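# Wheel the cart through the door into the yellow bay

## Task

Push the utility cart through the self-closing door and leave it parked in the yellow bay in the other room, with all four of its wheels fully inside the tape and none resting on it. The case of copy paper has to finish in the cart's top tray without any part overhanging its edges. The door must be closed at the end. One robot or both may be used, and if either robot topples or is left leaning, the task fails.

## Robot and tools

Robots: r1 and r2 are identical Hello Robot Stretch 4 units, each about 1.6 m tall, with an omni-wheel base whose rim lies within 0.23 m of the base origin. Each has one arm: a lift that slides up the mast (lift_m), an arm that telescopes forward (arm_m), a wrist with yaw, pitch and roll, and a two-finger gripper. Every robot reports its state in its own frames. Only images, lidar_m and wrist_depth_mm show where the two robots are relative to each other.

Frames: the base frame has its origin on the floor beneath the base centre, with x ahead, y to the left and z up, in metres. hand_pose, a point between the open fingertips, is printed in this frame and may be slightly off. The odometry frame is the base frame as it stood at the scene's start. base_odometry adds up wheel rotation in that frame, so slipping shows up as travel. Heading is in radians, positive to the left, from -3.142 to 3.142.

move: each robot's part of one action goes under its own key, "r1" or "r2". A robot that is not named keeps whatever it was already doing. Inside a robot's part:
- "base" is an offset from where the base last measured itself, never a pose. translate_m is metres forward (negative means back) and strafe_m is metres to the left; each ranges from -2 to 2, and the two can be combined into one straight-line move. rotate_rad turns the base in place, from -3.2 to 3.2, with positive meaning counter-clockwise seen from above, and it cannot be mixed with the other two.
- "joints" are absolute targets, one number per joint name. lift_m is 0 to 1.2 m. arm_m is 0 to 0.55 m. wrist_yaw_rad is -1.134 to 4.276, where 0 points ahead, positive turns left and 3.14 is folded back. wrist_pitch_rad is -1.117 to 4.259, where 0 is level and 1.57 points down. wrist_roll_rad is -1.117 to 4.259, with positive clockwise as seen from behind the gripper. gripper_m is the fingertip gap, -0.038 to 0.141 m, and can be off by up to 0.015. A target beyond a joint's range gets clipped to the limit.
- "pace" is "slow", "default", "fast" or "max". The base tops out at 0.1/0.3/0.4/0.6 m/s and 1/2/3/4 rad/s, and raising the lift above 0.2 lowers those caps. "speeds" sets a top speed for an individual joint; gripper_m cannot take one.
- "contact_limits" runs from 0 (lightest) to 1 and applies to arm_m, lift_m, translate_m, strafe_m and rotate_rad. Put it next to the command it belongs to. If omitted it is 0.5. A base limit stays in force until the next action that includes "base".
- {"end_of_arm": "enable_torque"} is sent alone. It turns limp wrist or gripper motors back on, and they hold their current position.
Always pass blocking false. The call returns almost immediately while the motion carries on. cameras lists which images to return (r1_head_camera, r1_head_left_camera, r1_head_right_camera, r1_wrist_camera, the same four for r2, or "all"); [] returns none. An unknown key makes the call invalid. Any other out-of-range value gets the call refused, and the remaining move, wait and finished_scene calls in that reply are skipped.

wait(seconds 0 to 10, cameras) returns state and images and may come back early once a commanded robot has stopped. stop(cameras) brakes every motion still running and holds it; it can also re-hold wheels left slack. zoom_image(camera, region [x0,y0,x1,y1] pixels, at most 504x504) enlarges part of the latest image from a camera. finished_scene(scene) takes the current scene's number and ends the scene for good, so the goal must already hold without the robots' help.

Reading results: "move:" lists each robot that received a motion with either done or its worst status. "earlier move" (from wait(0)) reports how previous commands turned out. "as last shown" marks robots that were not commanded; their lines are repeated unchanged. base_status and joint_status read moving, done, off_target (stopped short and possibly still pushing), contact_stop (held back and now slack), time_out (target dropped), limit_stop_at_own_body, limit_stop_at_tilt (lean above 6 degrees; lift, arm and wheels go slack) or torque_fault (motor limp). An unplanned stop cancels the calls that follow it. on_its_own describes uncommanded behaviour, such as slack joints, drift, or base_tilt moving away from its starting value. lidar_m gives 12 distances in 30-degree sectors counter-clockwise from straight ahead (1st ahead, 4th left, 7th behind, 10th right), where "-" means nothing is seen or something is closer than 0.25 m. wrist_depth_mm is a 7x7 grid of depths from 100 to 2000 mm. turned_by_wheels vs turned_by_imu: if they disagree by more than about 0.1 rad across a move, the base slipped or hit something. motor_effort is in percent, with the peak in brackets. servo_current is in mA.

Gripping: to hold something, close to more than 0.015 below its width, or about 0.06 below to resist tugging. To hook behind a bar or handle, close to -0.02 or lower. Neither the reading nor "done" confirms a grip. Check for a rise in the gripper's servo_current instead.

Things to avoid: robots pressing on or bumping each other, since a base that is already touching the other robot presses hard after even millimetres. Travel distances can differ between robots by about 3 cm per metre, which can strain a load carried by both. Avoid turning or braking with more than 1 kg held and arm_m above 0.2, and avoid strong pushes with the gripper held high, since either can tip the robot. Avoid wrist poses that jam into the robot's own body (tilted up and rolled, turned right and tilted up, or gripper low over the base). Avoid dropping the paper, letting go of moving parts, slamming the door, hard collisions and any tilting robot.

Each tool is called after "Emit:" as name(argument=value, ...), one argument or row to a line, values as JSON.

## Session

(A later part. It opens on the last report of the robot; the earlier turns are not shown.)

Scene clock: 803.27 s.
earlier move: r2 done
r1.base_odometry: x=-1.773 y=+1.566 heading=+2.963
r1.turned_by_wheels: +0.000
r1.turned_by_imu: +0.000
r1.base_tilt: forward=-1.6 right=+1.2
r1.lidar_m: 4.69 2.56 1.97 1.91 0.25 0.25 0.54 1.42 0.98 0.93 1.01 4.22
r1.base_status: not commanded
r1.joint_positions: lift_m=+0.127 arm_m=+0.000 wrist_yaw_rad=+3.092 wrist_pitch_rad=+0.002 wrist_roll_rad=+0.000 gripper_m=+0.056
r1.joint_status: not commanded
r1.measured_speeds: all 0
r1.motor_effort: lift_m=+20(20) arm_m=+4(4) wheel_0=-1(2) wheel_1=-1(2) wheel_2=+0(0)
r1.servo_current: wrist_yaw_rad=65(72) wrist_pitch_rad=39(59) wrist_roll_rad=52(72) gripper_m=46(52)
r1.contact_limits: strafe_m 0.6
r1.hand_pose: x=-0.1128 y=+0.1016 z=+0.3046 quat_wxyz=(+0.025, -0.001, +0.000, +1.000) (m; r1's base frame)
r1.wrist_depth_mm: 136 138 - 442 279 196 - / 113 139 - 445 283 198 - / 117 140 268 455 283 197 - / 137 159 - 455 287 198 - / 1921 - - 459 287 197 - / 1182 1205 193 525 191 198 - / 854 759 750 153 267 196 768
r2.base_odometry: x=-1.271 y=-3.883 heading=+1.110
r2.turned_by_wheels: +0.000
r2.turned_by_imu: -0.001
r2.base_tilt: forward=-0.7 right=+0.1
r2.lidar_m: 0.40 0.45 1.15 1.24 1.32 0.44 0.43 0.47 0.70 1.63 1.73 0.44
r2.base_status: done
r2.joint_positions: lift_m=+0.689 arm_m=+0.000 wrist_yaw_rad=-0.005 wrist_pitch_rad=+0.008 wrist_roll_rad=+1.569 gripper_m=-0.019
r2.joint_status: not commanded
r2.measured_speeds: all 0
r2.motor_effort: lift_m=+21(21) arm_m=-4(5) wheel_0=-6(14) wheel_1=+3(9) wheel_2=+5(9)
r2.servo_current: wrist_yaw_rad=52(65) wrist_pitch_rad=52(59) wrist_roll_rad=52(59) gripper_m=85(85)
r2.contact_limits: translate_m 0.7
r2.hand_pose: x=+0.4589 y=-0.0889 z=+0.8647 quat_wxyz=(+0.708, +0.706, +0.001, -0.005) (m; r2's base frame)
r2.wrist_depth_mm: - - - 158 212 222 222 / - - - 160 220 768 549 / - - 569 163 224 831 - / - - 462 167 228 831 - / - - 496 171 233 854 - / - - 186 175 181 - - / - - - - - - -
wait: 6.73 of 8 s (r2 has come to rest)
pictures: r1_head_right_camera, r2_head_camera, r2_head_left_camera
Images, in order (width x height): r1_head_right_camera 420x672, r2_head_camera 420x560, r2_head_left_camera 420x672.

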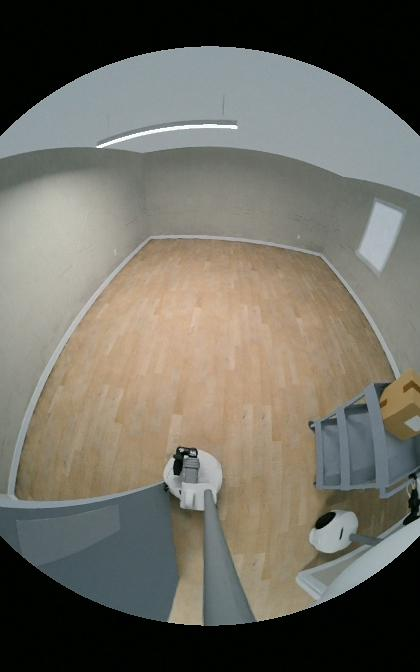

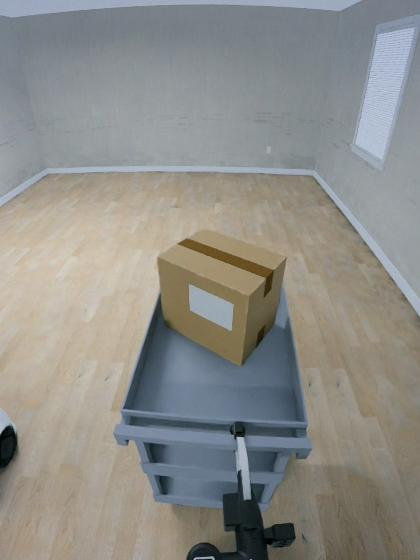

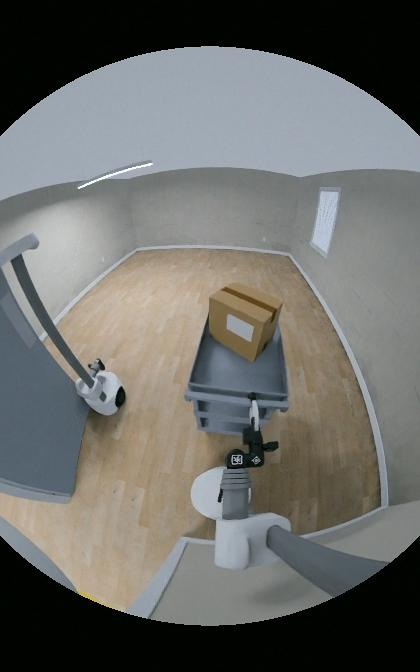

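Emit:
move(
  blocking=false,
  r2={"base":{"strafe_m":0.38},"pace":"slow","contact_limits":{"strafe_m":0.7}},
  cameras=[],
)

Emit:
wait(
  seconds=8,
  cameras=[],
)

Emit:
move(
  blocking=false,
  r2={"base":{"rotate_rad":-0.28},"pace":"slow","contact_limits":{"rotate_rad":0.7}},
  cameras=[],
)

Emit:
wait(
  seconds=8,
  cameras=["r2_head_camera","r2_head_left_camera","r2_head_right_camera"],
)

Scene clock: 814.17 s.
move: r2 moving
r1: as last shown
r1.base_tilt: forward=-1.6 right=+1.3
r1.lidar_m: 4.71 2.60 1.95 1.91 0.25 0.25 0.55 1.45 0.97 0.92 1.01 4.21
r1.motor_effort: lift_m=+20(20) arm_m=+4(4) wheel_0=-2(2) wheel_1=-1(1) wheel_2=+0(0)
r1.servo_current: wrist_yaw_rad=52(52) wrist_pitch_rad=46(46) wrist_roll_rad=46(72) gripper_m=39(46)
r1.contact_limits: strafe_m 0.6
r1.wrist_depth_mm: 136 138 - 445 279 196 - / 113 139 - 452 283 198 - / 117 139 267 449 286 196 - / 137 159 - 452 286 198 - / 1983 - - 462 286 198 - / 1205 1205 194 525 191 198 - / 854 750 759 153 268 196 768
r2.base_odometry: x=-1.284 y=-3.877 heading=+1.109
r2.turned_by_wheels: +0.000
r2.turned_by_imu: +0.000
r2.base_tilt: forward=-0.7 right=+0.1
r2.lidar_m: 0.40 0.44 1.14 1.25 1.26 0.44 0.43 0.47 0.71 1.61 1.76 0.45
r2.base_status: strafe_m moving
r2.joint_positions: lift_m=+0.689 arm_m=+0.000 wrist_yaw_rad=-0.005 wrist_pitch_rad=+0.008 wrist_roll_rad=+1.569 gripper_m=-0.019
r2.joint_status: not commanded
r2.measured_speeds: translate_m=+0.001 strafe_m=+0.057 rotate_rad=-0.003 lift_m=+0.000 arm_m=+0.000 wrist_yaw_rad=+0.000 wrist_pitch_rad=+0.000 wrist_roll_rad=+0.000
r2.motor_effort: lift_m=+21(21) arm_m=-5(5) wheel_0=-6(12) wheel_1=+7(8) wheel_2=-1(3)
r2.servo_current: wrist_yaw_rad=46(65) wrist_pitch_rad=46(52) wrist_roll_rad=46(52) gripper_m=72(85)
r2.contact_limits: strafe_m 0.7
r2.hand_pose: x=+0.4589 y=-0.0889 z=+0.8647 quat_wxyz=(+0.708, +0.706, +0.001, -0.005) (m; r2's base frame)
r2.wrist_depth_mm: - - - 156 212 220 221 / - - - 160 217 750 430 / - - 564 163 223 - - / - - 459 166 227 820 - / - - 500 170 233 854 - / - - 186 174 180 - - / - - - - - - -
pictures: none
No camera images: "cameras" was empty.

Scene clock: 818.60 s.
earlier move: r2 done
r1.base_odometry: x=-1.773 y=+1.566 heading=+2.963
r1.turned_by_wheels: +0.000
r1.turned_by_imu: +0.000
r1.base_tilt: forward=-1.6 right=+1.3
r1.lidar_m: 4.70 2.62 1.98 1.92 0.25 0.25 0.55 0.84 0.70 0.62 0.90 4.18
r1.base_status: not commanded
r1.joint_positions: lift_m=+0.127 arm_m=+0.000 wrist_yaw_rad=+3.092 wrist_pitch_rad=+0.002 wrist_roll_rad=+0.000 gripper_m=+0.056
r1.joint_status: not commanded
r1.measured_speeds: all 0
r1.motor_effort: lift_m=+20(20) arm_m=+4(4) wheel_0=-1(2) wheel_1=-1(2) wheel_2=+0(0)
r1.servo_current: wrist_yaw_rad=52(72) wrist_pitch_rad=39(52) wrist_roll_rad=46(72) gripper_m=39(52)
r1.contact_limits: strafe_m 0.6
r1.hand_pose: x=-0.1128 y=+0.1016 z=+0.3046 quat_wxyz=(+0.025, -0.001, +0.000, +1.000) (m; r1's base frame)
r1.wrist_depth_mm: 136 138 - 442 279 196 - / 113 139 - 449 283 198 - / 117 139 268 449 285 197 - / 137 159 - 455 286 196 - / 1983 - - 462 286 196 - / 1205 1182 194 525 191 198 - / 842 750 759 153 267 198 768
r2.base_odometry: x=-1.611 y=-3.714 heading=+1.109
r2.turned_by_wheels: +0.000
r2.turned_by_imu: +0.000
r2.base_tilt: forward=-0.7 right=+0.1
r2.lidar_m: 0.46 0.85 0.83 0.86 0.90 3.44 0.44 0.41 0.67 1.99 2.12 0.36
r2.base_status: done
r2.joint_positions: lift_m=+0.689 arm_m=+0.000 wrist_yaw_rad=-0.005 wrist_pitch_rad=+0.008 wrist_roll_rad=+1.569 gripper_m=-0.019
r2.joint_status: not commanded
r2.measured_speeds: all 0
r2.motor_effort: lift_m=+21(21) arm_m=-5(5) wheel_0=-5(12) wheel_1=+3(8) wheel_2=+0(3)
r2.servo_current: wrist_yaw_rad=52(65) wrist_pitch_rad=52(59) wrist_roll_rad=46(59) gripper_m=85(85)
r2.contact_limits: strafe_m 0.7
r2.hand_pose: x=+0.4589 y=-0.0889 z=+0.8647 quat_wxyz=(+0.708, +0.706, +0.001, -0.005) (m; r2's base frame)
r2.wrist_depth_mm: - 421 418 - - - - / - 397 397 - 160 - - / - - 480 108 177 - - / - - 661 118 198 - - / - - - 141 226 1863 - / - - 186 159 180 1618 512 / - - - - - 1863 477
wait: 4.43 of 8 s (r2 has come to rest)
pictures: none
No camera images: "cameras" was empty.

Scene clock: 819.10 s.
move: r2 moving
r1: as last shown
r1.lidar_m: 4.70 2.59 1.97 1.89 0.25 0.25 0.54 0.85 0.72 0.62 0.90 4.19
r1.motor_effort: lift_m=+20(20) arm_m=+4(4) wheel_0=-2(2) wheel_1=-1(2) wheel_2=+0(0)
r1.servo_current: wrist_yaw_rad=46(72) wrist_pitch_rad=46(46) wrist_roll_rad=65(65) gripper_m=39(46)
r1.contact_limits: strafe_m 0.6
r1.wrist_depth_mm: 136 138 - 442 281 196 - / 113 139 - 449 283 198 - / 117 140 267 452 283 196 - / 137 160 - 459 287 196 - / 1983 - - 462 287 198 - / 1205 1182 194 530 191 198 - / 854 759 741 153 268 196 759
r2.base_odometry: x=-1.611 y=-3.714 heading=+0.985
r2.turned_by_wheels: -0.124
r2.turned_by_imu: -0.120
r2.base_tilt: forward=-0.6 right=+0.1
r2.lidar_m: 0.45 0.55 0.84 0.89 0.87 3.52 3.43 0.40 0.58 1.43 2.08 0.38
r2.base_status: rotate_rad moving
r2.joint_positions: lift_m=+0.689 arm_m=+0.000 wrist_yaw_rad=+0.007 wrist_pitch_rad=+0.008 wrist_roll_rad=+1.569 gripper_m=-0.019
r2.joint_status: not commanded
r2.measured_speeds: translate_m=-0.001 strafe_m=+0.000 rotate_rad=-0.487 lift_m=+0.000 arm_m=+0.000 wrist_yaw_rad=+0.000 wrist_pitch_rad=+0.000 wrist_roll_rad=+0.000
r2.motor_effort: lift_m=+21(21) arm_m=-5(5) wheel_0=+11(11) wheel_1=+9(9) wheel_2=+13(14)
r2.servo_current: wrist_yaw_rad=46(59) wrist_pitch_rad=52(59) wrist_roll_rad=33(59) gripper_m=72(85)
r2.contact_limits: rotate_rad 0.7
r2.hand_pose: x=+0.4599 y=-0.0855 z=+0.8647 quat_wxyz=(+0.708, +0.706, +0.005, +0.000) (m; r2's base frame)
r2.wrist_depth_mm: - - 480 103 161 - - / - 442 439 112 172 - - / - 452 433 120 186 - - / - - 559 132 204 - - / - - - 148 225 - - / - - - 166 179 1661 - / - - - - - 1863 477
pictures: none
No camera images: "cameras" was empty.

Scene clock: 819.97 s.
earlier move: r2 done
r1.base_odometry: x=-1.773 y=+1.566 heading=+2.963
r1.turned_by_wheels: +0.000
r1.turned_by_imu: +0.000
r1.base_tilt: forward=-1.6 right=+1.3
r1.lidar_m: 4.70 2.59 1.96 1.89 0.25 0.26 0.54 0.87 0.73 0.72 0.94 4.20
r1.base_status: not commanded
r1.joint_positions: lift_m=+0.127 arm_m=+0.000 wrist_yaw_rad=+3.092 wrist_pitch_rad=+0.002 wrist_roll_rad=+0.000 gripper_m=+0.056
r1.joint_status: not commanded
r1.measured_speeds: all 0
r1.motor_effort: lift_m=+20(20) arm_m=+4(4) wheel_0=-1(2) wheel_1=-1(2) wheel_2=+0(0)
r1.servo_current: wrist_yaw_rad=33(72) wrist_pitch_rad=46(52) wrist_roll_rad=39(65) gripper_m=46(46)
r1.contact_limits: strafe_m 0.6
r1.hand_pose: x=-0.1128 y=+0.1016 z=+0.3046 quat_wxyz=(+0.025, -0.001, +0.000, +1.000) (m; r1's base frame)
r1.wrist_depth_mm: 136 138 - 445 281 196 - / 113 139 - 452 283 198 - / 117 139 266 452 285 197 - / 137 160 - 455 287 197 - / 1921 - - 462 289 198 - / 1205 1229 194 530 191 198 - / 842 750 750 153 268 197 778
r2.base_odometry: x=-1.611 y=-3.714 heading=+0.831
r2.turned_by_wheels: -0.155
r2.turned_by_imu: -0.150
r2.base_tilt: forward=-0.7 right=+0.1
r2.lidar_m: 0.41 0.46 0.84 0.90 0.88 3.47 3.34 0.40 0.52 0.93 2.01 0.40
r2.base_status: done
r2.joint_positions: lift_m=+0.689 arm_m=+0.000 wrist_yaw_rad=+0.006 wrist_pitch_rad=+0.008 wrist_roll_rad=+1.569 gripper_m=-0.019
r2.joint_status: not commanded
r2.measured_speeds: all 0
r2.motor_effort: lift_m=+21(21) arm_m=-5(5) wheel_0=+7(14) wheel_1=+3(9) wheel_2=+6(14)
r2.servo_current: wrist_yaw_rad=59(65) wrist_pitch_rad=59(59) wrist_roll_rad=46(65) gripper_m=78(85)
r2.contact_limits: rotate_rad 0.7
r2.hand_pose: x=+0.4599 y=-0.0857 z=+0.8647 quat_wxyz=(+0.708, +0.706, +0.005, -0.001) (m; r2's base frame)
r2.wrist_depth_mm: - - - 145 200 206 208 / - - - 150 206 750 - / - - 508 154 214 - - / - - 455 160 222 831 - / - - 530 167 230 - - / - - 186 172 179 - - / - - - - - - -
wait: 0.87 of 8 s (r2 has come to rest)
pictures: r2_head_camera, r2_head_left_camera, r2_head_right_camera
Images, in order (width x height): r2_head_camera 420x560, r2_head_left_camera 420x672, r2_head_right_camera 420x672.

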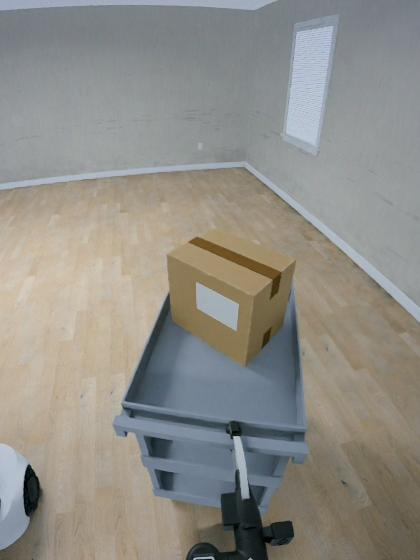

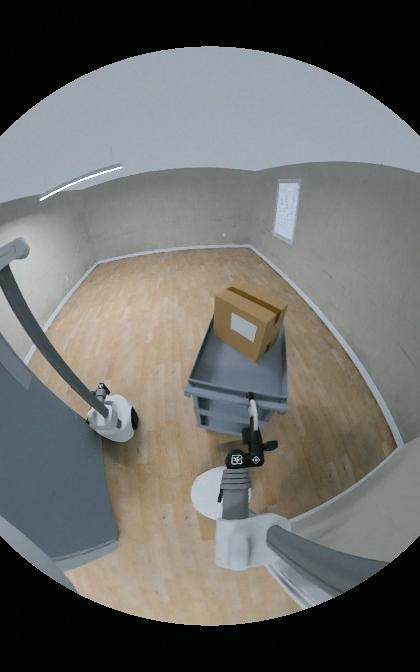

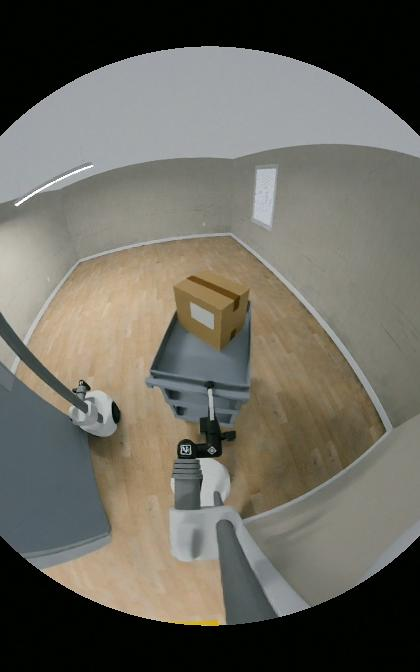

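Emit:
move(
  blocking=false,
  r2={"base":{"translate_m":-0.03,"strafe_m":0.22},"pace":"slow","contact_limits":{"translate_m":0.7}},
  cameras=[],
)

Emit:
wait(
  seconds=8,
  cameras=["r2_head_camera","r2_head_left_camera","r2_head_right_camera"],
)

Scene clock: 837.47 s.
move: r2 moving
r1: as last shown
r1.lidar_m: 4.70 2.58 1.98 1.90 0.25 0.25 0.55 0.85 0.72 0.71 0.94 4.18
r1.motor_effort: lift_m=+20(20) arm_m=+4(4) wheel_0=-2(2) wheel_1=-1(1) wheel_2=+0(0)
r1.servo_current: wrist_yaw_rad=52(52) wrist_pitch_rad=46(46) wrist_roll_rad=46(59) gripper_m=46(46)
r1.contact_limits: strafe_m 0.6
r1.wrist_depth_mm: 137 138 - 442 281 196 - / 113 139 - 449 282 198 - / 117 140 268 452 285 196 - / 136 160 - 455 285 198 - / 1983 - - 459 287 198 - / 1205 1182 193 530 191 198 - / 854 750 750 153 268 196 768
r2.base_odometry: x=-1.622 y=-3.706 heading=+0.831
r2.turned_by_wheels: +0.000
r2.turned_by_imu: +0.001
r2.base_tilt: forward=-0.7 right=+0.1
r2.lidar_m: 0.43 0.45 0.81 0.89 0.85 3.43 3.35 0.42 0.49 0.98 1.99 0.43
r2.base_status: translate_m moving; strafe_m moving
r2.joint_positions: lift_m=+0.689 arm_m=+0.000 wrist_yaw_rad=+0.002 wrist_pitch_rad=+0.008 wrist_roll_rad=+1.569 gripper_m=-0.019
r2.joint_status: not commanded
r2.measured_speeds: translate_m=-0.009 strafe_m=+0.052 rotate_rad=-0.002 lift_m=+0.000 arm_m=+0.000 wrist_yaw_rad=-0.023 wrist_pitch_rad=+0.000 wrist_roll_rad=+0.000
r2.motor_effort: lift_m=+21(21) arm_m=-5(5) wheel_0=-9(10) wheel_1=+6(8) wheel_2=+9(10)
r2.servo_current: wrist_yaw_rad=46(65) wrist_pitch_rad=52(52) wrist_roll_rad=46(59) gripper_m=78(85)
r2.contact_limits: translate_m 0.7
r2.hand_pose: x=+0.4595 y=-0.0869 z=+0.8647 quat_wxyz=(+0.708, +0.706, +0.003, -0.002) (m; r2's base frame)
r2.wrist_depth_mm: - - - 147 202 208 210 / - - - 151 208 759 - / - - 512 156 216 - - / - - 466 161 224 842 - / - - 530 168 230 - - / - - 186 173 180 - - / - - - - - - -
pictures: none
No camera images: "cameras" was empty.

Scene clock: 840.40 s.
earlier move: r2 done
r1.base_odometry: x=-1.773 y=+1.566 heading=+2.963
r1.turned_by_wheels: +0.000
r1.turned_by_imu: +0.000
r1.base_tilt: forward=-1.6 right=+1.2
r1.lidar_m: 4.72 2.61 1.98 1.89 0.25 0.25 0.54 0.67 0.57 0.51 0.88 4.18
r1.base_status: not commanded
r1.joint_positions: lift_m=+0.127 arm_m=+0.000 wrist_yaw_rad=+3.092 wrist_pitch_rad=+0.002 wrist_roll_rad=+0.000 gripper_m=+0.056
r1.joint_status: not commanded
r1.measured_speeds: all 0
r1.motor_effort: lift_m=+20(20) arm_m=+4(4) wheel_0=-1(2) wheel_1=-1(1) wheel_2=+0(0)
r1.servo_current: wrist_yaw_rad=72(72) wrist_pitch_rad=39(52) wrist_roll_rad=46(72) gripper_m=39(52)
r1.contact_limits: strafe_m 0.6
r1.hand_pose: x=-0.1128 y=+0.1016 z=+0.3046 quat_wxyz=(+0.025, -0.001, +0.000, +1.000) (m; r1's base frame)
r1.wrist_depth_mm: 136 139 - 442 281 196 - / 113 139 - 445 283 198 - / 117 140 267 452 285 197 - / 137 160 - 459 287 198 - / 820 - - 459 287 197 - / 768 1229 193 525 191 198 - / 741 750 759 153 268 197 768
r2.base_odometry: x=-1.793 y=-3.588 heading=+0.831
r2.turned_by_wheels: +0.000
r2.turned_by_imu: -0.001
r2.base_tilt: forward=-0.7 right=+0.0
r2.lidar_m: 0.43 0.58 0.67 0.67 0.67 0.75 3.34 0.66 0.56 1.00 2.23 0.37
r2.base_status: done
r2.joint_positions: lift_m=+0.689 arm_m=+0.000 wrist_yaw_rad=-0.003 wrist_pitch_rad=+0.008 wrist_roll_rad=+1.569 gripper_m=-0.019
r2.joint_status: not commanded
r2.measured_speeds: all 0
r2.motor_effort: lift_m=+21(21) arm_m=-5(5) wheel_0=-6(15) wheel_1=+4(8) wheel_2=+2(10)
r2.servo_current: wrist_yaw_rad=39(65) wrist_pitch_rad=52(65) wrist_roll_rad=46(59) gripper_m=72(85)
r2.contact_limits: translate_m 0.7
r2.hand_pose: x=+0.4591 y=-0.0883 z=+0.8647 quat_wxyz=(+0.708, +0.706, +0.002, -0.004) (m; r2's base frame)
r2.wrist_depth_mm: - - 484 105 163 - - / - 445 436 117 175 - - / - 455 436 125 189 - - / - - 554 138 206 - - / - - - 152 227 - - / - - 186 170 180 1618 - / - - - - - 1863 480
wait: 2.93 of 8 s (r2 has come to rest)
pictures: r2_head_camera, r2_head_left_camera, r2_head_right_camera
Images, in order (width x height): r2_head_camera 420x560, r2_head_left_camera 420x672, r2_head_right_camera 420x672.

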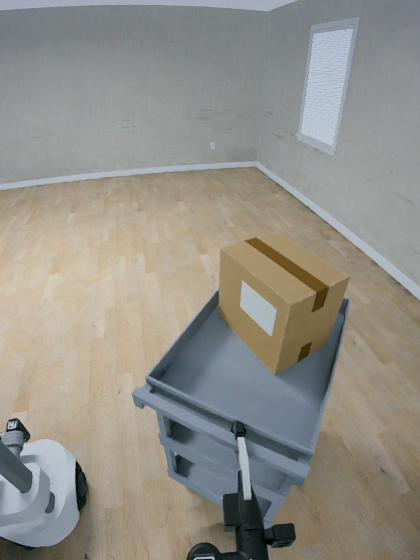

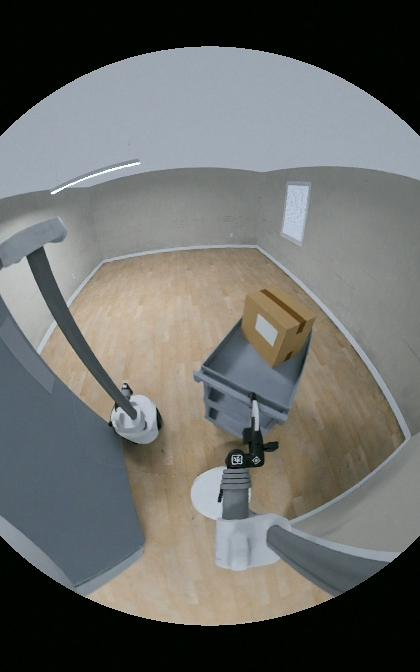

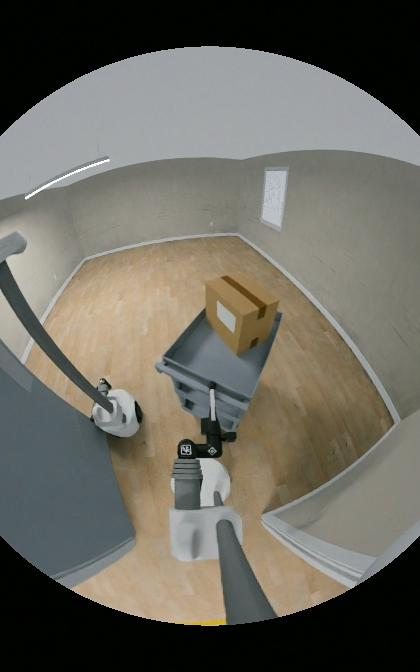

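Emit:
move(
  blocking=false,
  r2={"base":{"translate_m":-0.5,"strafe_m":0.02},"pace":"slow","contact_limits":{"translate_m":0.7}},
  cameras=[],
)

Emit:
wait(
  seconds=8,
  cameras=["r2_head_left_camera","r2_head_right_camera","r1_head_left_camera"],
)

Scene clock: 851.10 s.
move: r2 moving
r1: as last shown
r1.base_tilt: forward=-1.6 right=+1.3
r1.lidar_m: 4.71 2.60 1.98 1.90 0.25 0.25 0.55 0.66 0.56 0.53 0.91 4.19
r1.servo_current: wrist_yaw_rad=59(72) wrist_pitch_rad=39(46) wrist_roll_rad=52(65) gripper_m=46(46)
r1.contact_limits: strafe_m 0.6
r1.wrist_depth_mm: 136 138 - 442 279 196 - / 113 139 - 449 283 198 - / 117 139 268 455 285 196 - / 137 160 - 459 287 196 - / 809 - - 462 287 197 - / 778 1205 194 530 191 198 - / 750 759 759 153 268 196 759
r2.base_odometry: x=-1.802 y=-3.596 heading=+0.830
r2.turned_by_wheels: +0.000
r2.turned_by_imu: +0.000
r2.base_tilt: forward=-0.7 right=+0.1
r2.lidar_m: 0.44 0.56 0.68 0.67 0.67 0.79 3.35 0.68 0.53 0.98 2.22 0.36
r2.base_status: translate_m moving; strafe_m moving
r2.joint_positions: lift_m=+0.689 arm_m=+0.000 wrist_yaw_rad=-0.003 wrist_pitch_rad=+0.008 wrist_roll_rad=+1.569 gripper_m=-0.019
r2.joint_status: not commanded
r2.measured_speeds: translate_m=-0.049 strafe_m=+0.002 rotate_rad=-0.002 lift_m=+0.000 arm_m=+0.000 wrist_yaw_rad=+0.000 wrist_pitch_rad=+0.000 wrist_roll_rad=+0.000
r2.motor_effort: lift_m=+21(21) arm_m=-5(5) wheel_0=-6(11) wheel_1=-7(9) wheel_2=+12(13)
r2.servo_current: wrist_yaw_rad=52(59) wrist_pitch_rad=46(59) wrist_roll_rad=52(52) gripper_m=72(85)
r2.contact_limits: translate_m 0.7
r2.hand_pose: x=+0.4591 y=-0.0883 z=+0.8647 quat_wxyz=(+0.708, +0.706, +0.002, -0.004) (m; r2's base frame)
r2.wrist_depth_mm: - - 477 105 163 - - / - 442 433 115 174 - - / - 459 445 123 189 - - / - - 574 135 206 - - / - - - 151 227 - - / - - 185 170 180 1576 535 / - - - - - 1863 477
pictures: none
No camera images: "cameras" was empty.

Scene clock: 856.90 s.
earlier move: r2 done
r1.base_odometry: x=-1.773 y=+1.566 heading=+2.963
r1.turned_by_wheels: +0.000
r1.turned_by_imu: +0.000
r1.base_tilt: forward=-1.6 right=+1.3
r1.lidar_m: 4.70 2.59 1.96 1.90 0.25 0.25 0.56 0.63 0.64 0.68 2.98 4.20
r1.base_status: not commanded
r1.joint_positions: lift_m=+0.127 arm_m=+0.000 wrist_yaw_rad=+3.092 wrist_pitch_rad=+0.002 wrist_roll_rad=+0.000 gripper_m=+0.056
r1.joint_status: not commanded
r1.measured_speeds: all 0
r1.motor_effort: lift_m=+20(20) arm_m=+4(4) wheel_0=-1(3) wheel_1=-1(2) wheel_2=+0(0)
r1.servo_current: wrist_yaw_rad=59(72) wrist_pitch_rad=39(52) wrist_roll_rad=46(72) gripper_m=33(46)
r1.contact_limits: strafe_m 0.6
r1.hand_pose: x=-0.1128 y=+0.1016 z=+0.3046 quat_wxyz=(+0.025, -0.001, +0.000, +1.000) (m; r1's base frame)
r1.wrist_depth_mm: 136 138 - 442 279 196 - / 113 139 - 449 283 198 - / 117 139 267 452 283 196 - / 137 160 - 459 286 197 - / 1042 1205 - 462 286 196 - / 1060 1098 193 521 191 198 - / 854 759 750 153 268 196 759
r2.base_odometry: x=-2.145 y=-3.943 heading=+0.831
r2.turned_by_wheels: +0.000
r2.turned_by_imu: +0.002
r2.base_tilt: forward=-0.6 right=+0.1
r2.lidar_m: 0.40 0.51 0.60 0.50 0.55 2.94 2.88 2.90 2.59 0.45 0.47 0.40
r2.base_status: done
r2.joint_positions: lift_m=+0.689 arm_m=+0.000 wrist_yaw_rad=+0.002 wrist_pitch_rad=+0.008 wrist_roll_rad=+1.569 gripper_m=-0.019
r2.joint_status: not commanded
r2.measured_speeds: all 0
r2.motor_effort: lift_m=+21(21) arm_m=-5(5) wheel_0=-2(11) wheel_1=-4(9) wheel_2=+7(13)
r2.servo_current: wrist_yaw_rad=39(59) wrist_pitch_rad=46(59) wrist_roll_rad=52(59) gripper_m=78(85)
r2.contact_limits: translate_m 0.7
r2.hand_pose: x=+0.4595 y=-0.0868 z=+0.8647 quat_wxyz=(+0.708, +0.706, +0.004, -0.002) (m; r2's base frame)
r2.wrist_depth_mm: - - - 127 181 185 - / - - 508 132 191 - - / - 459 442 142 204 - - / - - 484 150 216 - - / - - 609 159 228 - - / - - - 170 179 - - / - - - - 258 1756 496
wait: 5.80 of 8 s (r2 has come to rest)
pictures: r1_head_left_camera, r2_head_left_camera, r2_head_right_camera
Images, in order (width x height): r1_head_left_camera 420x672, r2_head_left_camera 420x672, r2_head_right_camera 420x672.

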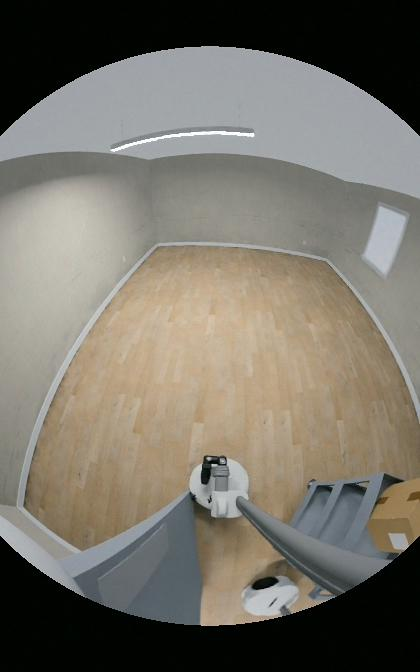

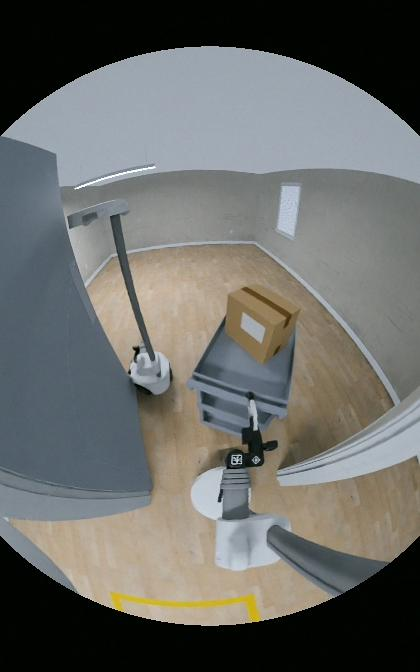

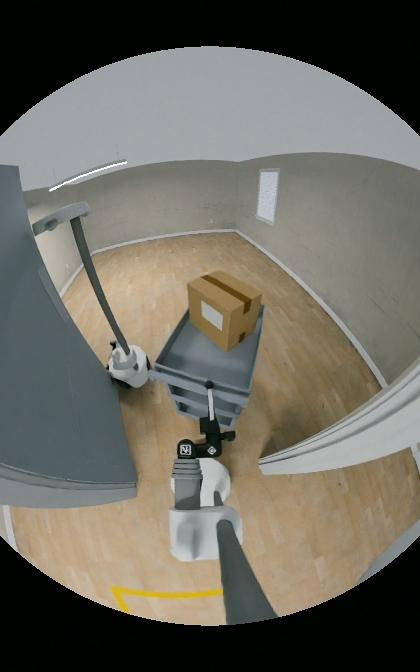

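Emit:
move(
  blocking=false,
  r2={"base":{"translate_m":-0.5,"strafe_m":0.04},"pace":"slow","contact_limits":{"translate_m":0.7}},
  cameras=[],
)

Emit:
wait(
  seconds=8,
  cameras=["r2_head_left_camera","r2_head_right_camera"],
)

Scene clock: 866.17 s.
move: r2 moving
r1: as last shown
r1.base_tilt: forward=-1.6 right=+1.2
r1.lidar_m: 4.68 2.61 1.97 1.90 0.25 0.25 0.53 0.65 0.62 0.64 2.94 4.18
r1.motor_effort: lift_m=+20(20) arm_m=+4(4) wheel_0=-1(2) wheel_1=-1(1) wheel_2=+0(0)
r1.servo_current: wrist_yaw_rad=65(65) wrist_pitch_rad=46(46) wrist_roll_rad=46(65) gripper_m=39(46)
r1.contact_limits: strafe_m 0.6
r1.wrist_depth_mm: 136 138 - 445 279 195 - / 113 139 - 449 283 198 - / 117 139 268 452 285 196 - / 137 159 - 452 286 197 - / 1060 1229 - 462 289 197 - / 1098 1098 193 525 191 198 - / 854 750 750 153 268 197 768
r2.base_odometry: x=-2.154 y=-3.952 heading=+0.831
r2.turned_by_wheels: +0.000
r2.turned_by_imu: +0.001
r2.base_tilt: forward=-0.7 right=+0.1
r2.lidar_m: 0.42 0.47 0.61 0.49 0.54 2.92 2.87 2.89 2.59 0.44 0.45 0.39
r2.base_status: translate_m moving; strafe_m moving
r2.joint_positions: lift_m=+0.689 arm_m=+0.000 wrist_yaw_rad=+0.002 wrist_pitch_rad=+0.008 wrist_roll_rad=+1.569 gripper_m=-0.019
r2.joint_status: not commanded
r2.measured_speeds: translate_m=-0.050 strafe_m=+0.004 rotate_rad=+0.000 lift_m=+0.000 arm_m=+0.000 wrist_yaw_rad=+0.000 wrist_pitch_rad=+0.000 wrist_roll_rad=+0.000
r2.motor_effort: lift_m=+21(21) arm_m=-5(5) wheel_0=-4(8) wheel_1=-6(7) wheel_2=+13(13)
r2.servo_current: wrist_yaw_rad=52(65) wrist_pitch_rad=46(59) wrist_roll_rad=46(59) gripper_m=85(85)
r2.contact_limits: translate_m 0.7
r2.hand_pose: x=+0.4595 y=-0.0868 z=+0.8647 quat_wxyz=(+0.708, +0.706, +0.004, -0.002) (m; r2's base frame)
r2.wrist_depth_mm: - - - - 181 185 - / - - 508 133 191 - - / - 459 445 142 204 - - / - - 488 151 217 - - / - - 609 159 229 - - / - - 187 170 179 - - / - - - - 259 1756 500
pictures: none
No camera images: "cameras" was empty.

Scene clock: 871.97 s.
earlier move: r2 done
r1.base_odometry: x=-1.773 y=+1.566 heading=+2.963
r1.turned_by_wheels: +0.000
r1.turned_by_imu: +0.000
r1.base_tilt: forward=-1.6 right=+1.3
r1.lidar_m: 4.67 2.58 1.97 1.91 0.25 0.25 0.55 0.70 0.85 2.82 2.95 4.18
r1.base_status: not commanded
r1.joint_positions: lift_m=+0.127 arm_m=+0.000 wrist_yaw_rad=+3.092 wrist_pitch_rad=+0.002 wrist_roll_rad=+0.000 gripper_m=+0.056
r1.joint_status: not commanded
r1.measured_speeds: all 0
r1.motor_effort: lift_m=+20(20) arm_m=+4(4) wheel_0=-2(2) wheel_1=-1(2) wheel_2=+0(0)
r1.servo_current: wrist_yaw_rad=52(72) wrist_pitch_rad=46(52) wrist_roll_rad=52(72) gripper_m=46(52)
r1.contact_limits: strafe_m 0.6
r1.hand_pose: x=-0.1128 y=+0.1016 z=+0.3046 quat_wxyz=(+0.025, -0.001, +0.000, +1.000) (m; r1's base frame)
r1.wrist_depth_mm: 136 138 - 445 279 196 - / 113 139 - 449 283 198 - / 117 139 268 452 283 196 - / 137 160 - 452 287 197 - / - 1160 1618 459 289 198 - / 1078 1098 194 530 191 197 - / 842 759 750 153 268 197 759
r2.base_odometry: x=-2.512 y=-4.285 heading=+0.831
r2.turned_by_wheels: +0.000
r2.turned_by_imu: +0.001
r2.base_tilt: forward=-0.7 right=+0.0
r2.lidar_m: 0.40 0.46 0.57 0.96 2.30 2.71 2.39 2.42 2.70 2.47 0.72 0.42
r2.base_status: done
r2.joint_positions: lift_m=+0.689 arm_m=+0.000 wrist_yaw_rad=+0.002 wrist_pitch_rad=+0.008 wrist_roll_rad=+1.569 gripper_m=-0.019
r2.joint_status: not commanded
r2.measured_speeds: all 0
r2.motor_effort: lift_m=+21(21) arm_m=-5(5) wheel_0=-3(10) wheel_1=-5(8) wheel_2=+6(13)
r2.servo_current: wrist_yaw_rad=33(65) wrist_pitch_rad=46(59) wrist_roll_rad=46(72) gripper_m=85(91)
r2.contact_limits: translate_m 0.7
r2.hand_pose: x=+0.4595 y=-0.0868 z=+0.8647 quat_wxyz=(+0.708, +0.706, +0.004, -0.002) (m; r2's base frame)
r2.wrist_depth_mm: - - - 148 205 211 211 / - - - 153 211 1336 - / - - 521 157 216 - - / - 473 466 162 223 831 - / - - 521 168 232 - - / - - 186 173 180 - - / - - - - - - -
wait: 5.80 of 8 s (r2 has come to rest)
pictures: r2_head_left_camera, r2_head_right_camera
Images, in order (width x height): r2_head_left_camera 420x672, r2_head_right_camera 420x672.

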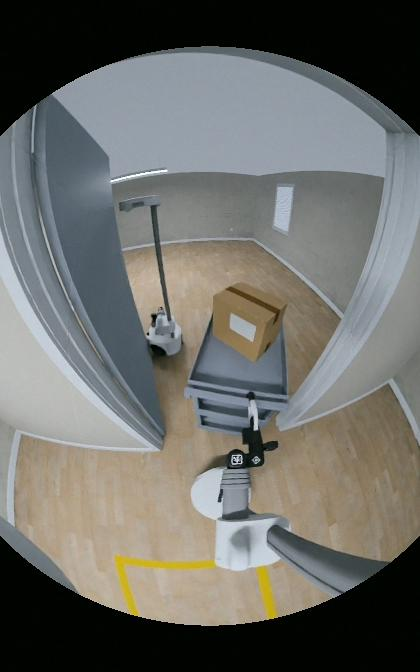

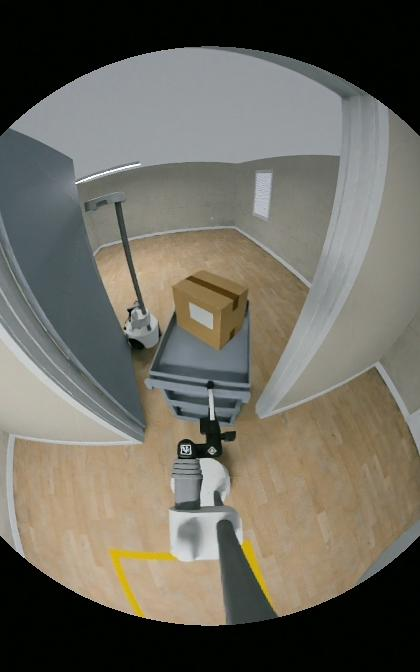

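Emit:
zoom_image(
  camera="r2_head_right_camera",
  region=[100, 260, 340, 500],
)

Emit:
zoom_image(
  camera="r2_head_left_camera",
  region=[100, 460, 420, 672],
)

Scaled by 2.100 from the camera's 420x672 image, which has a finer 600x960 frame.

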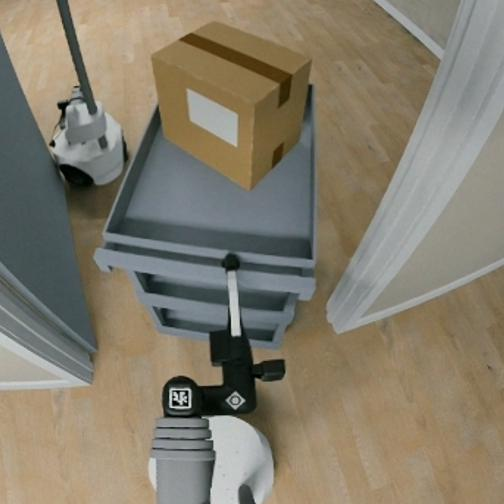

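Scaled by 1.575 from the camera's 420x672 image, which has a finer 600x960 frame.

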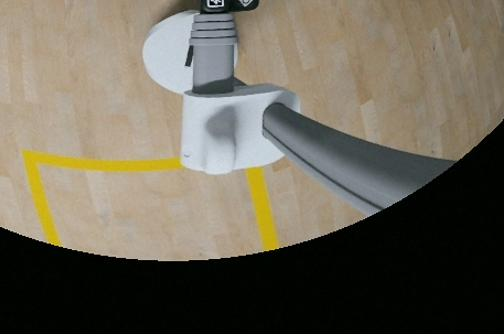

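Emit:
move(
  blocking=false,
  r2={"base":{"translate_m":-0.35,"strafe_m":0.05},"pace":"slow","contact_limits":{"translate_m":0.7}},
  cameras=[],
)

Emit:
wait(
  seconds=8,
  cameras=["r2_head_left_camera","r2_head_right_camera"],
)

Scene clock: 883.60 s.
move: r2 moving
r1: as last shown
r1.lidar_m: 4.70 2.63 1.95 1.90 0.25 0.25 0.56 0.70 0.91 2.80 2.97 4.22
r1.motor_effort: lift_m=+20(20) arm_m=+4(4) wheel_0=-1(2) wheel_1=-1(2) wheel_2=+0(0)
r1.servo_current: wrist_yaw_rad=39(52) wrist_pitch_rad=39(39) wrist_roll_rad=39(59) gripper_m=39(46)
r1.contact_limits: strafe_m 0.6
r1.wrist_depth_mm: 136 138 - 442 281 196 - / 113 139 - 449 282 198 - / 116 139 270 449 283 196 - / 137 160 - 455 286 197 - / - 1138 1661 462 287 197 - / 1098 1118 194 525 191 197 - / 854 759 768 153 268 196 768
r2.base_odometry: x=-2.521 y=-4.293 heading=+0.830
r2.turned_by_wheels: +0.000
r2.turned_by_imu: +0.000
r2.base_tilt: forward=-0.6 right=+0.1
r2.lidar_m: 0.41 0.46 0.59 0.96 2.28 2.69 2.38 2.38 2.73 2.48 0.76 0.39
r2.base_status: translate_m moving; strafe_m moving
r2.joint_positions: lift_m=+0.689 arm_m=+0.000 wrist_yaw_rad=+0.002 wrist_pitch_rad=+0.008 wrist_roll_rad=+1.569 gripper_m=-0.019
r2.joint_status: not commanded
r2.measured_speeds: translate_m=-0.049 strafe_m=+0.007 rotate_rad=+0.001 lift_m=+0.000 arm_m=+0.000 wrist_yaw_rad=+0.000 wrist_pitch_rad=+0.000 wrist_roll_rad=+0.000
r2.motor_effort: lift_m=+21(21) arm_m=-5(5) wheel_0=-8(9) wheel_1=-6(8) wheel_2=+10(12)
r2.servo_current: wrist_yaw_rad=52(52) wrist_pitch_rad=46(59) wrist_roll_rad=52(52) gripper_m=85(85)
r2.contact_limits: translate_m 0.7
r2.hand_pose: x=+0.4595 y=-0.0868 z=+0.8647 quat_wxyz=(+0.708, +0.706, +0.004, -0.002) (m; r2's base frame)
r2.wrist_depth_mm: - - - 149 204 212 212 / - - - 153 210 1499 - / - - 521 157 217 - - / - - 462 162 224 820 - / - - 521 168 231 - - / - - 186 173 180 - - / - - - - - - -
pictures: none
No camera images: "cameras" was empty.

Scene clock: 887.90 s.
earlier move: r2 done
r1.base_odometry: x=-1.773 y=+1.566 heading=+2.963
r1.turned_by_wheels: +0.000
r1.turned_by_imu: +0.000
r1.base_tilt: forward=-1.6 right=+1.2
r1.lidar_m: 4.70 2.60 1.97 1.91 0.26 0.25 0.56 0.90 1.65 2.83 2.97 4.18
r1.base_status: not commanded
r1.joint_positions: lift_m=+0.127 arm_m=+0.000 wrist_yaw_rad=+3.092 wrist_pitch_rad=+0.002 wrist_roll_rad=+0.000 gripper_m=+0.056
r1.joint_status: not commanded
r1.measured_speeds: all 0
r1.motor_effort: lift_m=+20(20) arm_m=+4(4) wheel_0=-2(2) wheel_1=-1(2) wheel_2=+0(0)
r1.servo_current: wrist_yaw_rad=39(72) wrist_pitch_rad=33(52) wrist_roll_rad=39(72) gripper_m=39(52)
r1.contact_limits: strafe_m 0.6
r1.hand_pose: x=-0.1128 y=+0.1016 z=+0.3046 quat_wxyz=(+0.025, -0.001, +0.000, +1.000) (m; r1's base frame)
r1.wrist_depth_mm: 136 139 - 445 281 196 - / 113 139 - 449 283 198 - / 117 139 267 452 285 196 - / 137 160 - 455 286 197 - / - - 1921 521 287 197 - / 1182 1098 194 521 191 198 - / 854 750 759 153 268 196 759
r2.base_odometry: x=-2.784 y=-4.510 heading=+0.830
r2.turned_by_wheels: +0.000
r2.turned_by_imu: +0.000
r2.base_tilt: forward=-0.7 right=+0.1
r2.lidar_m: 0.40 0.44 0.90 1.69 2.16 2.36 2.07 2.06 2.51 2.57 1.35 0.43
r2.base_status: done
r2.joint_positions: lift_m=+0.689 arm_m=+0.000 wrist_yaw_rad=+0.001 wrist_pitch_rad=+0.008 wrist_roll_rad=+1.569 gripper_m=-0.019
r2.joint_status: not commanded
r2.measured_speeds: all 0
r2.motor_effort: lift_m=+21(21) arm_m=-5(5) wheel_0=-7(13) wheel_1=-5(8) wheel_2=+4(12)
r2.servo_current: wrist_yaw_rad=52(65) wrist_pitch_rad=52(59) wrist_roll_rad=59(59) gripper_m=72(85)
r2.contact_limits: translate_m 0.7
r2.hand_pose: x=+0.4595 y=-0.0871 z=+0.8647 quat_wxyz=(+0.708, +0.706, +0.003, -0.002) (m; r2's base frame)
r2.wrist_depth_mm: - - - 161 219 226 226 / - - - 164 222 1397 480 / - - 580 166 226 831 - / - - 466 169 229 820 - / - - 492 172 234 854 - / - - 186 174 181 - - / - - - - - - -
wait: 4.30 of 8 s (r2 has come to rest)
pictures: r2_head_left_camera, r2_head_right_camera
Images, in order (width x height): r2_head_left_camera 420x672, r2_head_right_camera 420x672.

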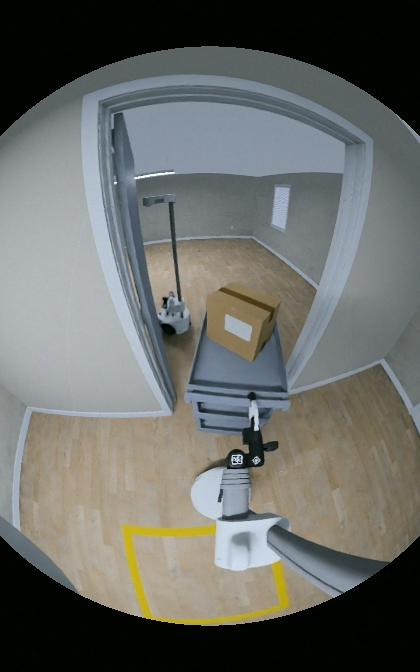

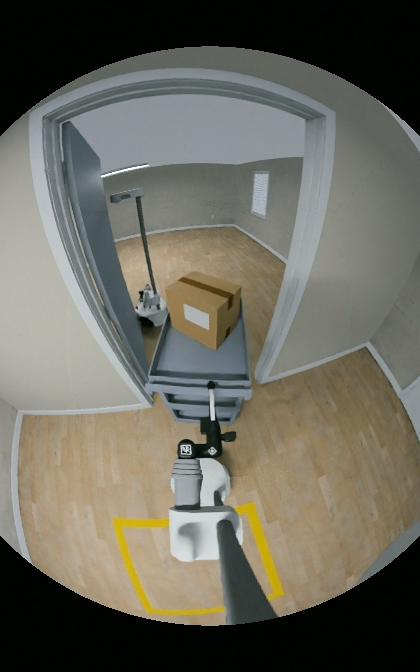

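Emit:
zoom_image(
  camera="r2_head_right_camera",
  region=[120, 300, 280, 460],
)

Emit:
zoom_image(
  camera="r2_head_left_camera",
  region=[150, 280, 310, 440],
)

Scaled by 3.150 from the camera's 420x672 image, which has a finer 600x960 frame.

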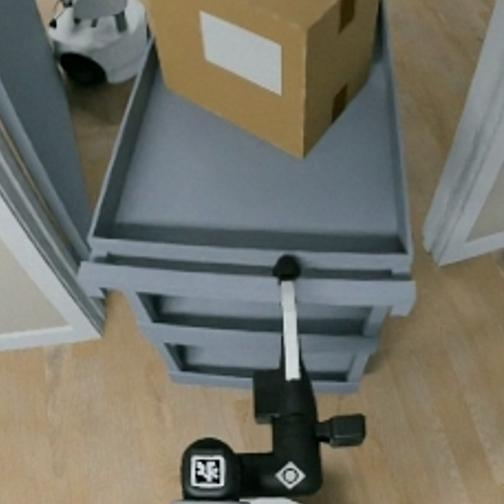

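Scaled by 3.150 from the camera's 420x672 image, which has a finer 600x960 frame.

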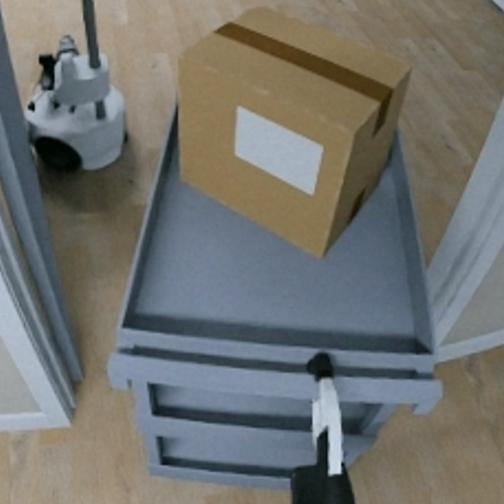

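Emit:
move(
  blocking=false,
  r2={"base":{"translate_m":-0.8,"strafe_m":0.06},"pace":"slow","contact_limits":{"translate_m":0.7}},
  cameras=[],
)

Emit:
wait(
  seconds=10,
  cameras=["r2_head_left_camera","r2_head_right_camera"],
)

Scene clock: 903.73 s.
move: r2 moving
r1: as last shown
r1.base_tilt: forward=-1.6 right=+1.3
r1.lidar_m: 4.70 2.58 1.95 1.90 0.25 0.25 0.54 0.89 1.63 2.81 2.96 4.21
r1.motor_effort: lift_m=+20(20) arm_m=+4(4) wheel_0=-2(2) wheel_1=-1(1) wheel_2=+0(0)
r1.servo_current: wrist_yaw_rad=52(65) wrist_pitch_rad=39(52) wrist_roll_rad=46(52) gripper_m=46(46)
r1.contact_limits: strafe_m 0.6
r1.wrist_depth_mm: 136 138 - 442 281 196 - / 113 139 - 449 283 198 - / 117 139 268 452 282 197 - / 137 159 - 452 286 197 - / - - 1921 517 286 197 - / 1098 1098 193 530 191 198 - / 842 759 750 153 268 197 768
r2.base_odometry: x=-2.793 y=-4.518 heading=+0.830
r2.turned_by_wheels: +0.000
r2.turned_by_imu: +0.000
r2.base_tilt: forward=-0.7 right=+0.1
r2.lidar_m: 0.40 0.43 0.90 1.71 2.17 2.32 2.06 2.07 2.50 2.56 1.38 0.40
r2.base_status: translate_m moving; strafe_m moving
r2.joint_positions: lift_m=+0.689 arm_m=+0.000 wrist_yaw_rad=+0.001 wrist_pitch_rad=+0.008 wrist_roll_rad=+1.569 gripper_m=-0.019
r2.joint_status: not commanded
r2.measured_speeds: translate_m=-0.050 strafe_m=+0.004 rotate_rad=-0.002 lift_m=+0.000 arm_m=+0.000 wrist_yaw_rad=+0.000 wrist_pitch_rad=+0.000 wrist_roll_rad=+0.000
r2.motor_effort: lift_m=+21(21) arm_m=-5(5) wheel_0=-9(10) wheel_1=-6(8) wheel_2=+10(12)
r2.servo_current: wrist_yaw_rad=52(52) wrist_pitch_rad=52(52) wrist_roll_rad=39(65) gripper_m=78(85)
r2.contact_limits: translate_m 0.7
r2.hand_pose: x=+0.4595 y=-0.0871 z=+0.8647 quat_wxyz=(+0.708, +0.706, +0.003, -0.002) (m; r2's base frame)
r2.wrist_depth_mm: - - - 161 220 225 226 / - - - 164 223 1366 484 / - - 585 167 225 820 - / - - 469 169 229 831 - / - - 496 172 233 842 - / - - 185 175 181 - - / - - - - - - -
pictures: none
No camera images: "cameras" was empty.

Scene clock: 912.53 s.
earlier move: r2 done
r1.base_odometry: x=-1.773 y=+1.566 heading=+2.963
r1.turned_by_wheels: +0.000
r1.turned_by_imu: -0.001
r1.base_tilt: forward=-1.6 right=+1.3
r1.lidar_m: 4.70 2.60 1.97 1.89 0.25 0.25 0.56 1.45 1.63 2.83 2.97 4.19
r1.base_status: not commanded
r1.joint_positions: lift_m=+0.127 arm_m=+0.000 wrist_yaw_rad=+3.092 wrist_pitch_rad=+0.002 wrist_roll_rad=+0.000 gripper_m=+0.056
r1.joint_status: not commanded
r1.measured_speeds: all 0
r1.motor_effort: lift_m=+20(20) arm_m=+4(4) wheel_0=-1(2) wheel_1=-1(2) wheel_2=+0(0)
r1.servo_current: wrist_yaw_rad=65(72) wrist_pitch_rad=33(52) wrist_roll_rad=46(72) gripper_m=39(52)
r1.contact_limits: strafe_m 0.6
r1.hand_pose: x=-0.1128 y=+0.1016 z=+0.3046 quat_wxyz=(+0.025, -0.001, +0.000, +1.000) (m; r1's base frame)
r1.wrist_depth_mm: 136 139 - 445 279 196 - / 113 139 1808 452 282 198 - / 117 139 264 452 286 197 - / 137 160 - 459 287 196 - / 1921 - 1921 525 287 198 - / 1182 1182 193 530 191 198 - / 854 759 750 153 268 197 768
r2.base_odometry: x=-3.368 y=-5.060 heading=+0.830
r2.turned_by_wheels: +0.001
r2.turned_by_imu: +0.003
r2.base_tilt: forward=-0.7 right=+0.1
r2.lidar_m: 0.36 0.37 1.85 1.95 1.96 1.48 1.28 1.30 1.60 2.77 2.73 0.43
r2.base_status: done
r2.joint_positions: lift_m=+0.689 arm_m=+0.000 wrist_yaw_rad=+0.003 wrist_pitch_rad=+0.008 wrist_roll_rad=+1.569 gripper_m=-0.019
r2.joint_status: not commanded
r2.measured_speeds: all 0
r2.motor_effort: lift_m=+21(21) arm_m=-5(5) wheel_0=-1(11) wheel_1=-3(8) wheel_2=+8(12)
r2.servo_current: wrist_yaw_rad=52(59) wrist_pitch_rad=52(59) wrist_roll_rad=39(65) gripper_m=78(85)
r2.contact_limits: translate_m 0.7
r2.hand_pose: x=+0.4596 y=-0.0866 z=+0.8647 quat_wxyz=(+0.708, +0.706, +0.004, -0.002) (m; r2's base frame)
r2.wrist_depth_mm: - - - 194 197 - 1182 / - - - 190 252 262 262 / - - - 186 248 1708 554 / - - 627 182 243 820 - / - - 466 179 238 820 - / - 492 469 175 180 - - / - 122 - - 229 - -
wait: 8.80 of 10 s (r2 has come to rest)
pictures: r2_head_left_camera, r2_head_right_camera
Images, in order (width x height): r2_head_left_camera 420x672, r2_head_right_camera 420x672.

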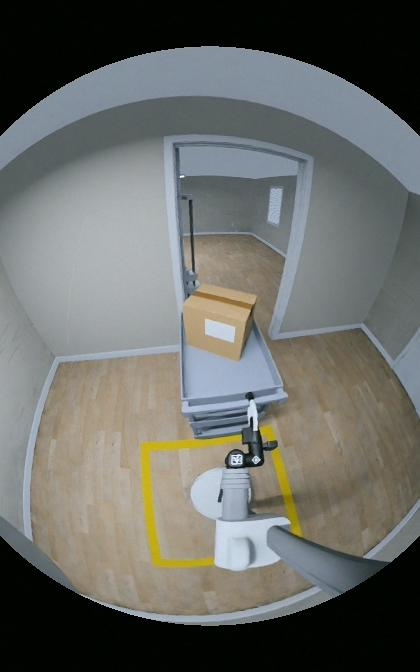

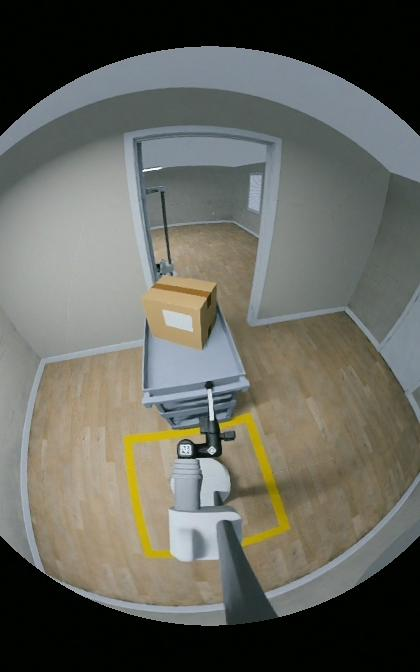

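Emit:
move(
  blocking=false,
  r2={"base":{"translate_m":-0.72,"strafe_m":-0.1},"pace":"slow","contact_limits":{"translate_m":0.7}},
  cameras=[],
)

Emit:
wait(
  seconds=10,
  cameras=["r2_head_camera","r2_head_left_camera","r2_head_right_camera"],
)

Scene clock: 920.13 s.
move: r2 moving
r1: as last shown
r1.turned_by_imu: +0.000
r1.lidar_m: 4.70 2.62 1.94 1.91 0.25 0.25 0.56 1.44 1.64 2.82 2.98 4.18
r1.motor_effort: lift_m=+20(20) arm_m=+4(4) wheel_0=-2(2) wheel_1=-1(1) wheel_2=+0(0)
r1.servo_current: wrist_yaw_rad=59(59) wrist_pitch_rad=39(46) wrist_roll_rad=46(59) gripper_m=46(52)
r1.contact_limits: strafe_m 0.6
r1.wrist_depth_mm: 136 139 - 442 279 196 - / 113 139 1921 449 283 198 - / 117 139 264 452 285 197 - / 137 160 - 455 286 196 - / - - 1921 517 287 198 - / 1205 1182 193 530 191 198 - / 842 750 759 153 268 197 759
r2.base_odometry: x=-3.375 y=-5.070 heading=+0.831
r2.turned_by_wheels: +0.000
r2.turned_by_imu: +0.001
r2.base_tilt: forward=-0.6 right=+0.0
r2.lidar_m: 0.38 0.39 1.86 1.95 1.96 1.48 1.28 1.29 1.59 2.77 2.76 0.44
r2.base_status: translate_m moving; strafe_m moving
r2.joint_positions: lift_m=+0.689 arm_m=+0.000 wrist_yaw_rad=+0.004 wrist_pitch_rad=+0.008 wrist_roll_rad=+1.569 gripper_m=-0.019
r2.joint_status: not commanded
r2.measured_speeds: translate_m=-0.049 strafe_m=-0.007 rotate_rad=+0.000 lift_m=+0.000 arm_m=+0.000 wrist_yaw_rad=+0.008 wrist_pitch_rad=+0.000 wrist_roll_rad=+0.000
r2.motor_effort: lift_m=+21(21) arm_m=-5(5) wheel_0=-2(7) wheel_1=-6(8) wheel_2=+12(14)
r2.servo_current: wrist_yaw_rad=39(59) wrist_pitch_rad=52(52) wrist_roll_rad=52(59) gripper_m=78(85)
r2.contact_limits: translate_m 0.7
r2.hand_pose: x=+0.4597 y=-0.0862 z=+0.8647 quat_wxyz=(+0.708, +0.706, +0.004, -0.001) (m; r2's base frame)
r2.wrist_depth_mm: - - - 193 197 - 1160 / - - - 189 252 262 263 / - - - 186 247 1661 559 / - - 621 182 243 820 - / - - 466 179 238 831 - / - 492 469 176 181 - - / - 121 - - 230 - -
pictures: none
No camera images: "cameras" was empty.

Scene clock: 928.17 s.
earlier move: r2 done
r1.base_odometry: x=-1.773 y=+1.566 heading=+2.963
r1.turned_by_wheels: +0.000
r1.turned_by_imu: -0.001
r1.base_tilt: forward=-1.6 right=+1.3
r1.lidar_m: 4.68 2.59 1.95 1.90 0.25 0.25 0.54 1.42 1.68 2.84 2.97 4.19
r1.base_status: not commanded
r1.joint_positions: lift_m=+0.127 arm_m=+0.000 wrist_yaw_rad=+3.092 wrist_pitch_rad=+0.002 wrist_roll_rad=+0.000 gripper_m=+0.056
r1.joint_status: not commanded
r1.measured_speeds: all 0
r1.motor_effort: lift_m=+20(20) arm_m=+4(4) wheel_0=-2(2) wheel_1=-1(2) wheel_2=+0(0)
r1.servo_current: wrist_yaw_rad=65(78) wrist_pitch_rad=39(52) wrist_roll_rad=52(72) gripper_m=39(52)
r1.contact_limits: strafe_m 0.6
r1.hand_pose: x=-0.1128 y=+0.1016 z=+0.3046 quat_wxyz=(+0.025, -0.001, +0.000, +1.000) (m; r1's base frame)
r1.wrist_depth_mm: 136 138 - 442 279 196 - / 113 139 - 449 282 198 - / 117 140 267 452 286 196 - / 137 160 - 455 287 197 - / 1921 - - 462 286 197 - / 1205 1205 194 530 191 197 - / 842 750 759 153 268 196 768
r2.base_odometry: x=-3.780 y=-5.658 heading=+0.831
r2.turned_by_wheels: +0.000
r2.turned_by_imu: +0.004
r2.base_tilt: forward=-0.6 right=+0.0
r2.lidar_m: 0.28 0.25 2.14 1.90 1.05 0.63 0.56 0.58 0.70 1.34 2.84 0.50
r2.base_status: done
r2.joint_positions: lift_m=+0.689 arm_m=+0.000 wrist_yaw_rad=+0.006 wrist_pitch_rad=+0.008 wrist_roll_rad=+1.569 gripper_m=-0.019
r2.joint_status: not commanded
r2.measured_speeds: all 0
r2.motor_effort: lift_m=+21(21) arm_m=-5(5) wheel_0=+1(7) wheel_1=-4(8) wheel_2=+7(15)
r2.servo_current: wrist_yaw_rad=46(65) wrist_pitch_rad=52(59) wrist_roll_rad=46(65) gripper_m=78(91)
r2.contact_limits: translate_m 0.7
r2.hand_pose: x=+0.4598 y=-0.0858 z=+0.8647 quat_wxyz=(+0.708, +0.706, +0.005, -0.001) (m; r2's base frame)
r2.wrist_depth_mm: - - - - - 1661 1182 / - - - - - 1618 1205 / - - - 294 322 1499 1098 / - - - 212 291 1618 1182 / 1983 - - 189 253 1661 500 / 1921 - 184 171 178 - - / - 121 413 - 213 - -
wait: 8.03 of 10 s (r2 has come to rest)
pictures: r2_head_camera, r2_head_left_camera, r2_head_right_camera
Images, in order (width x height): r2_head_camera 420x560, r2_head_left_camera 420x672, r2_head_right_camera 420x672.

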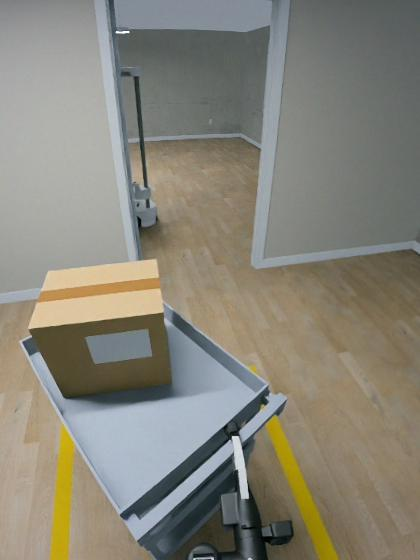

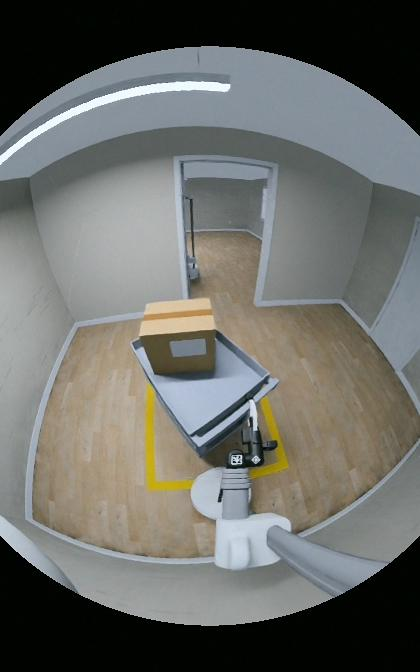

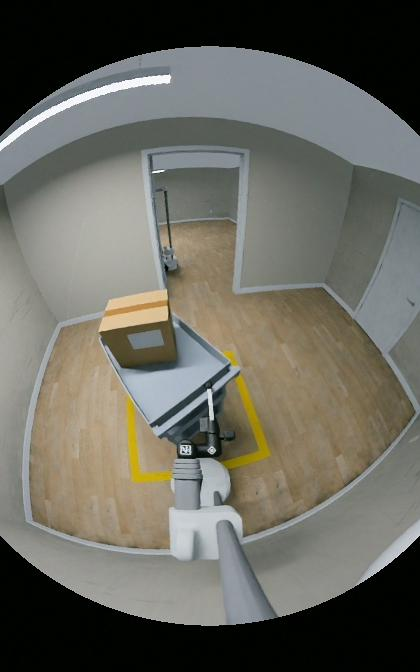

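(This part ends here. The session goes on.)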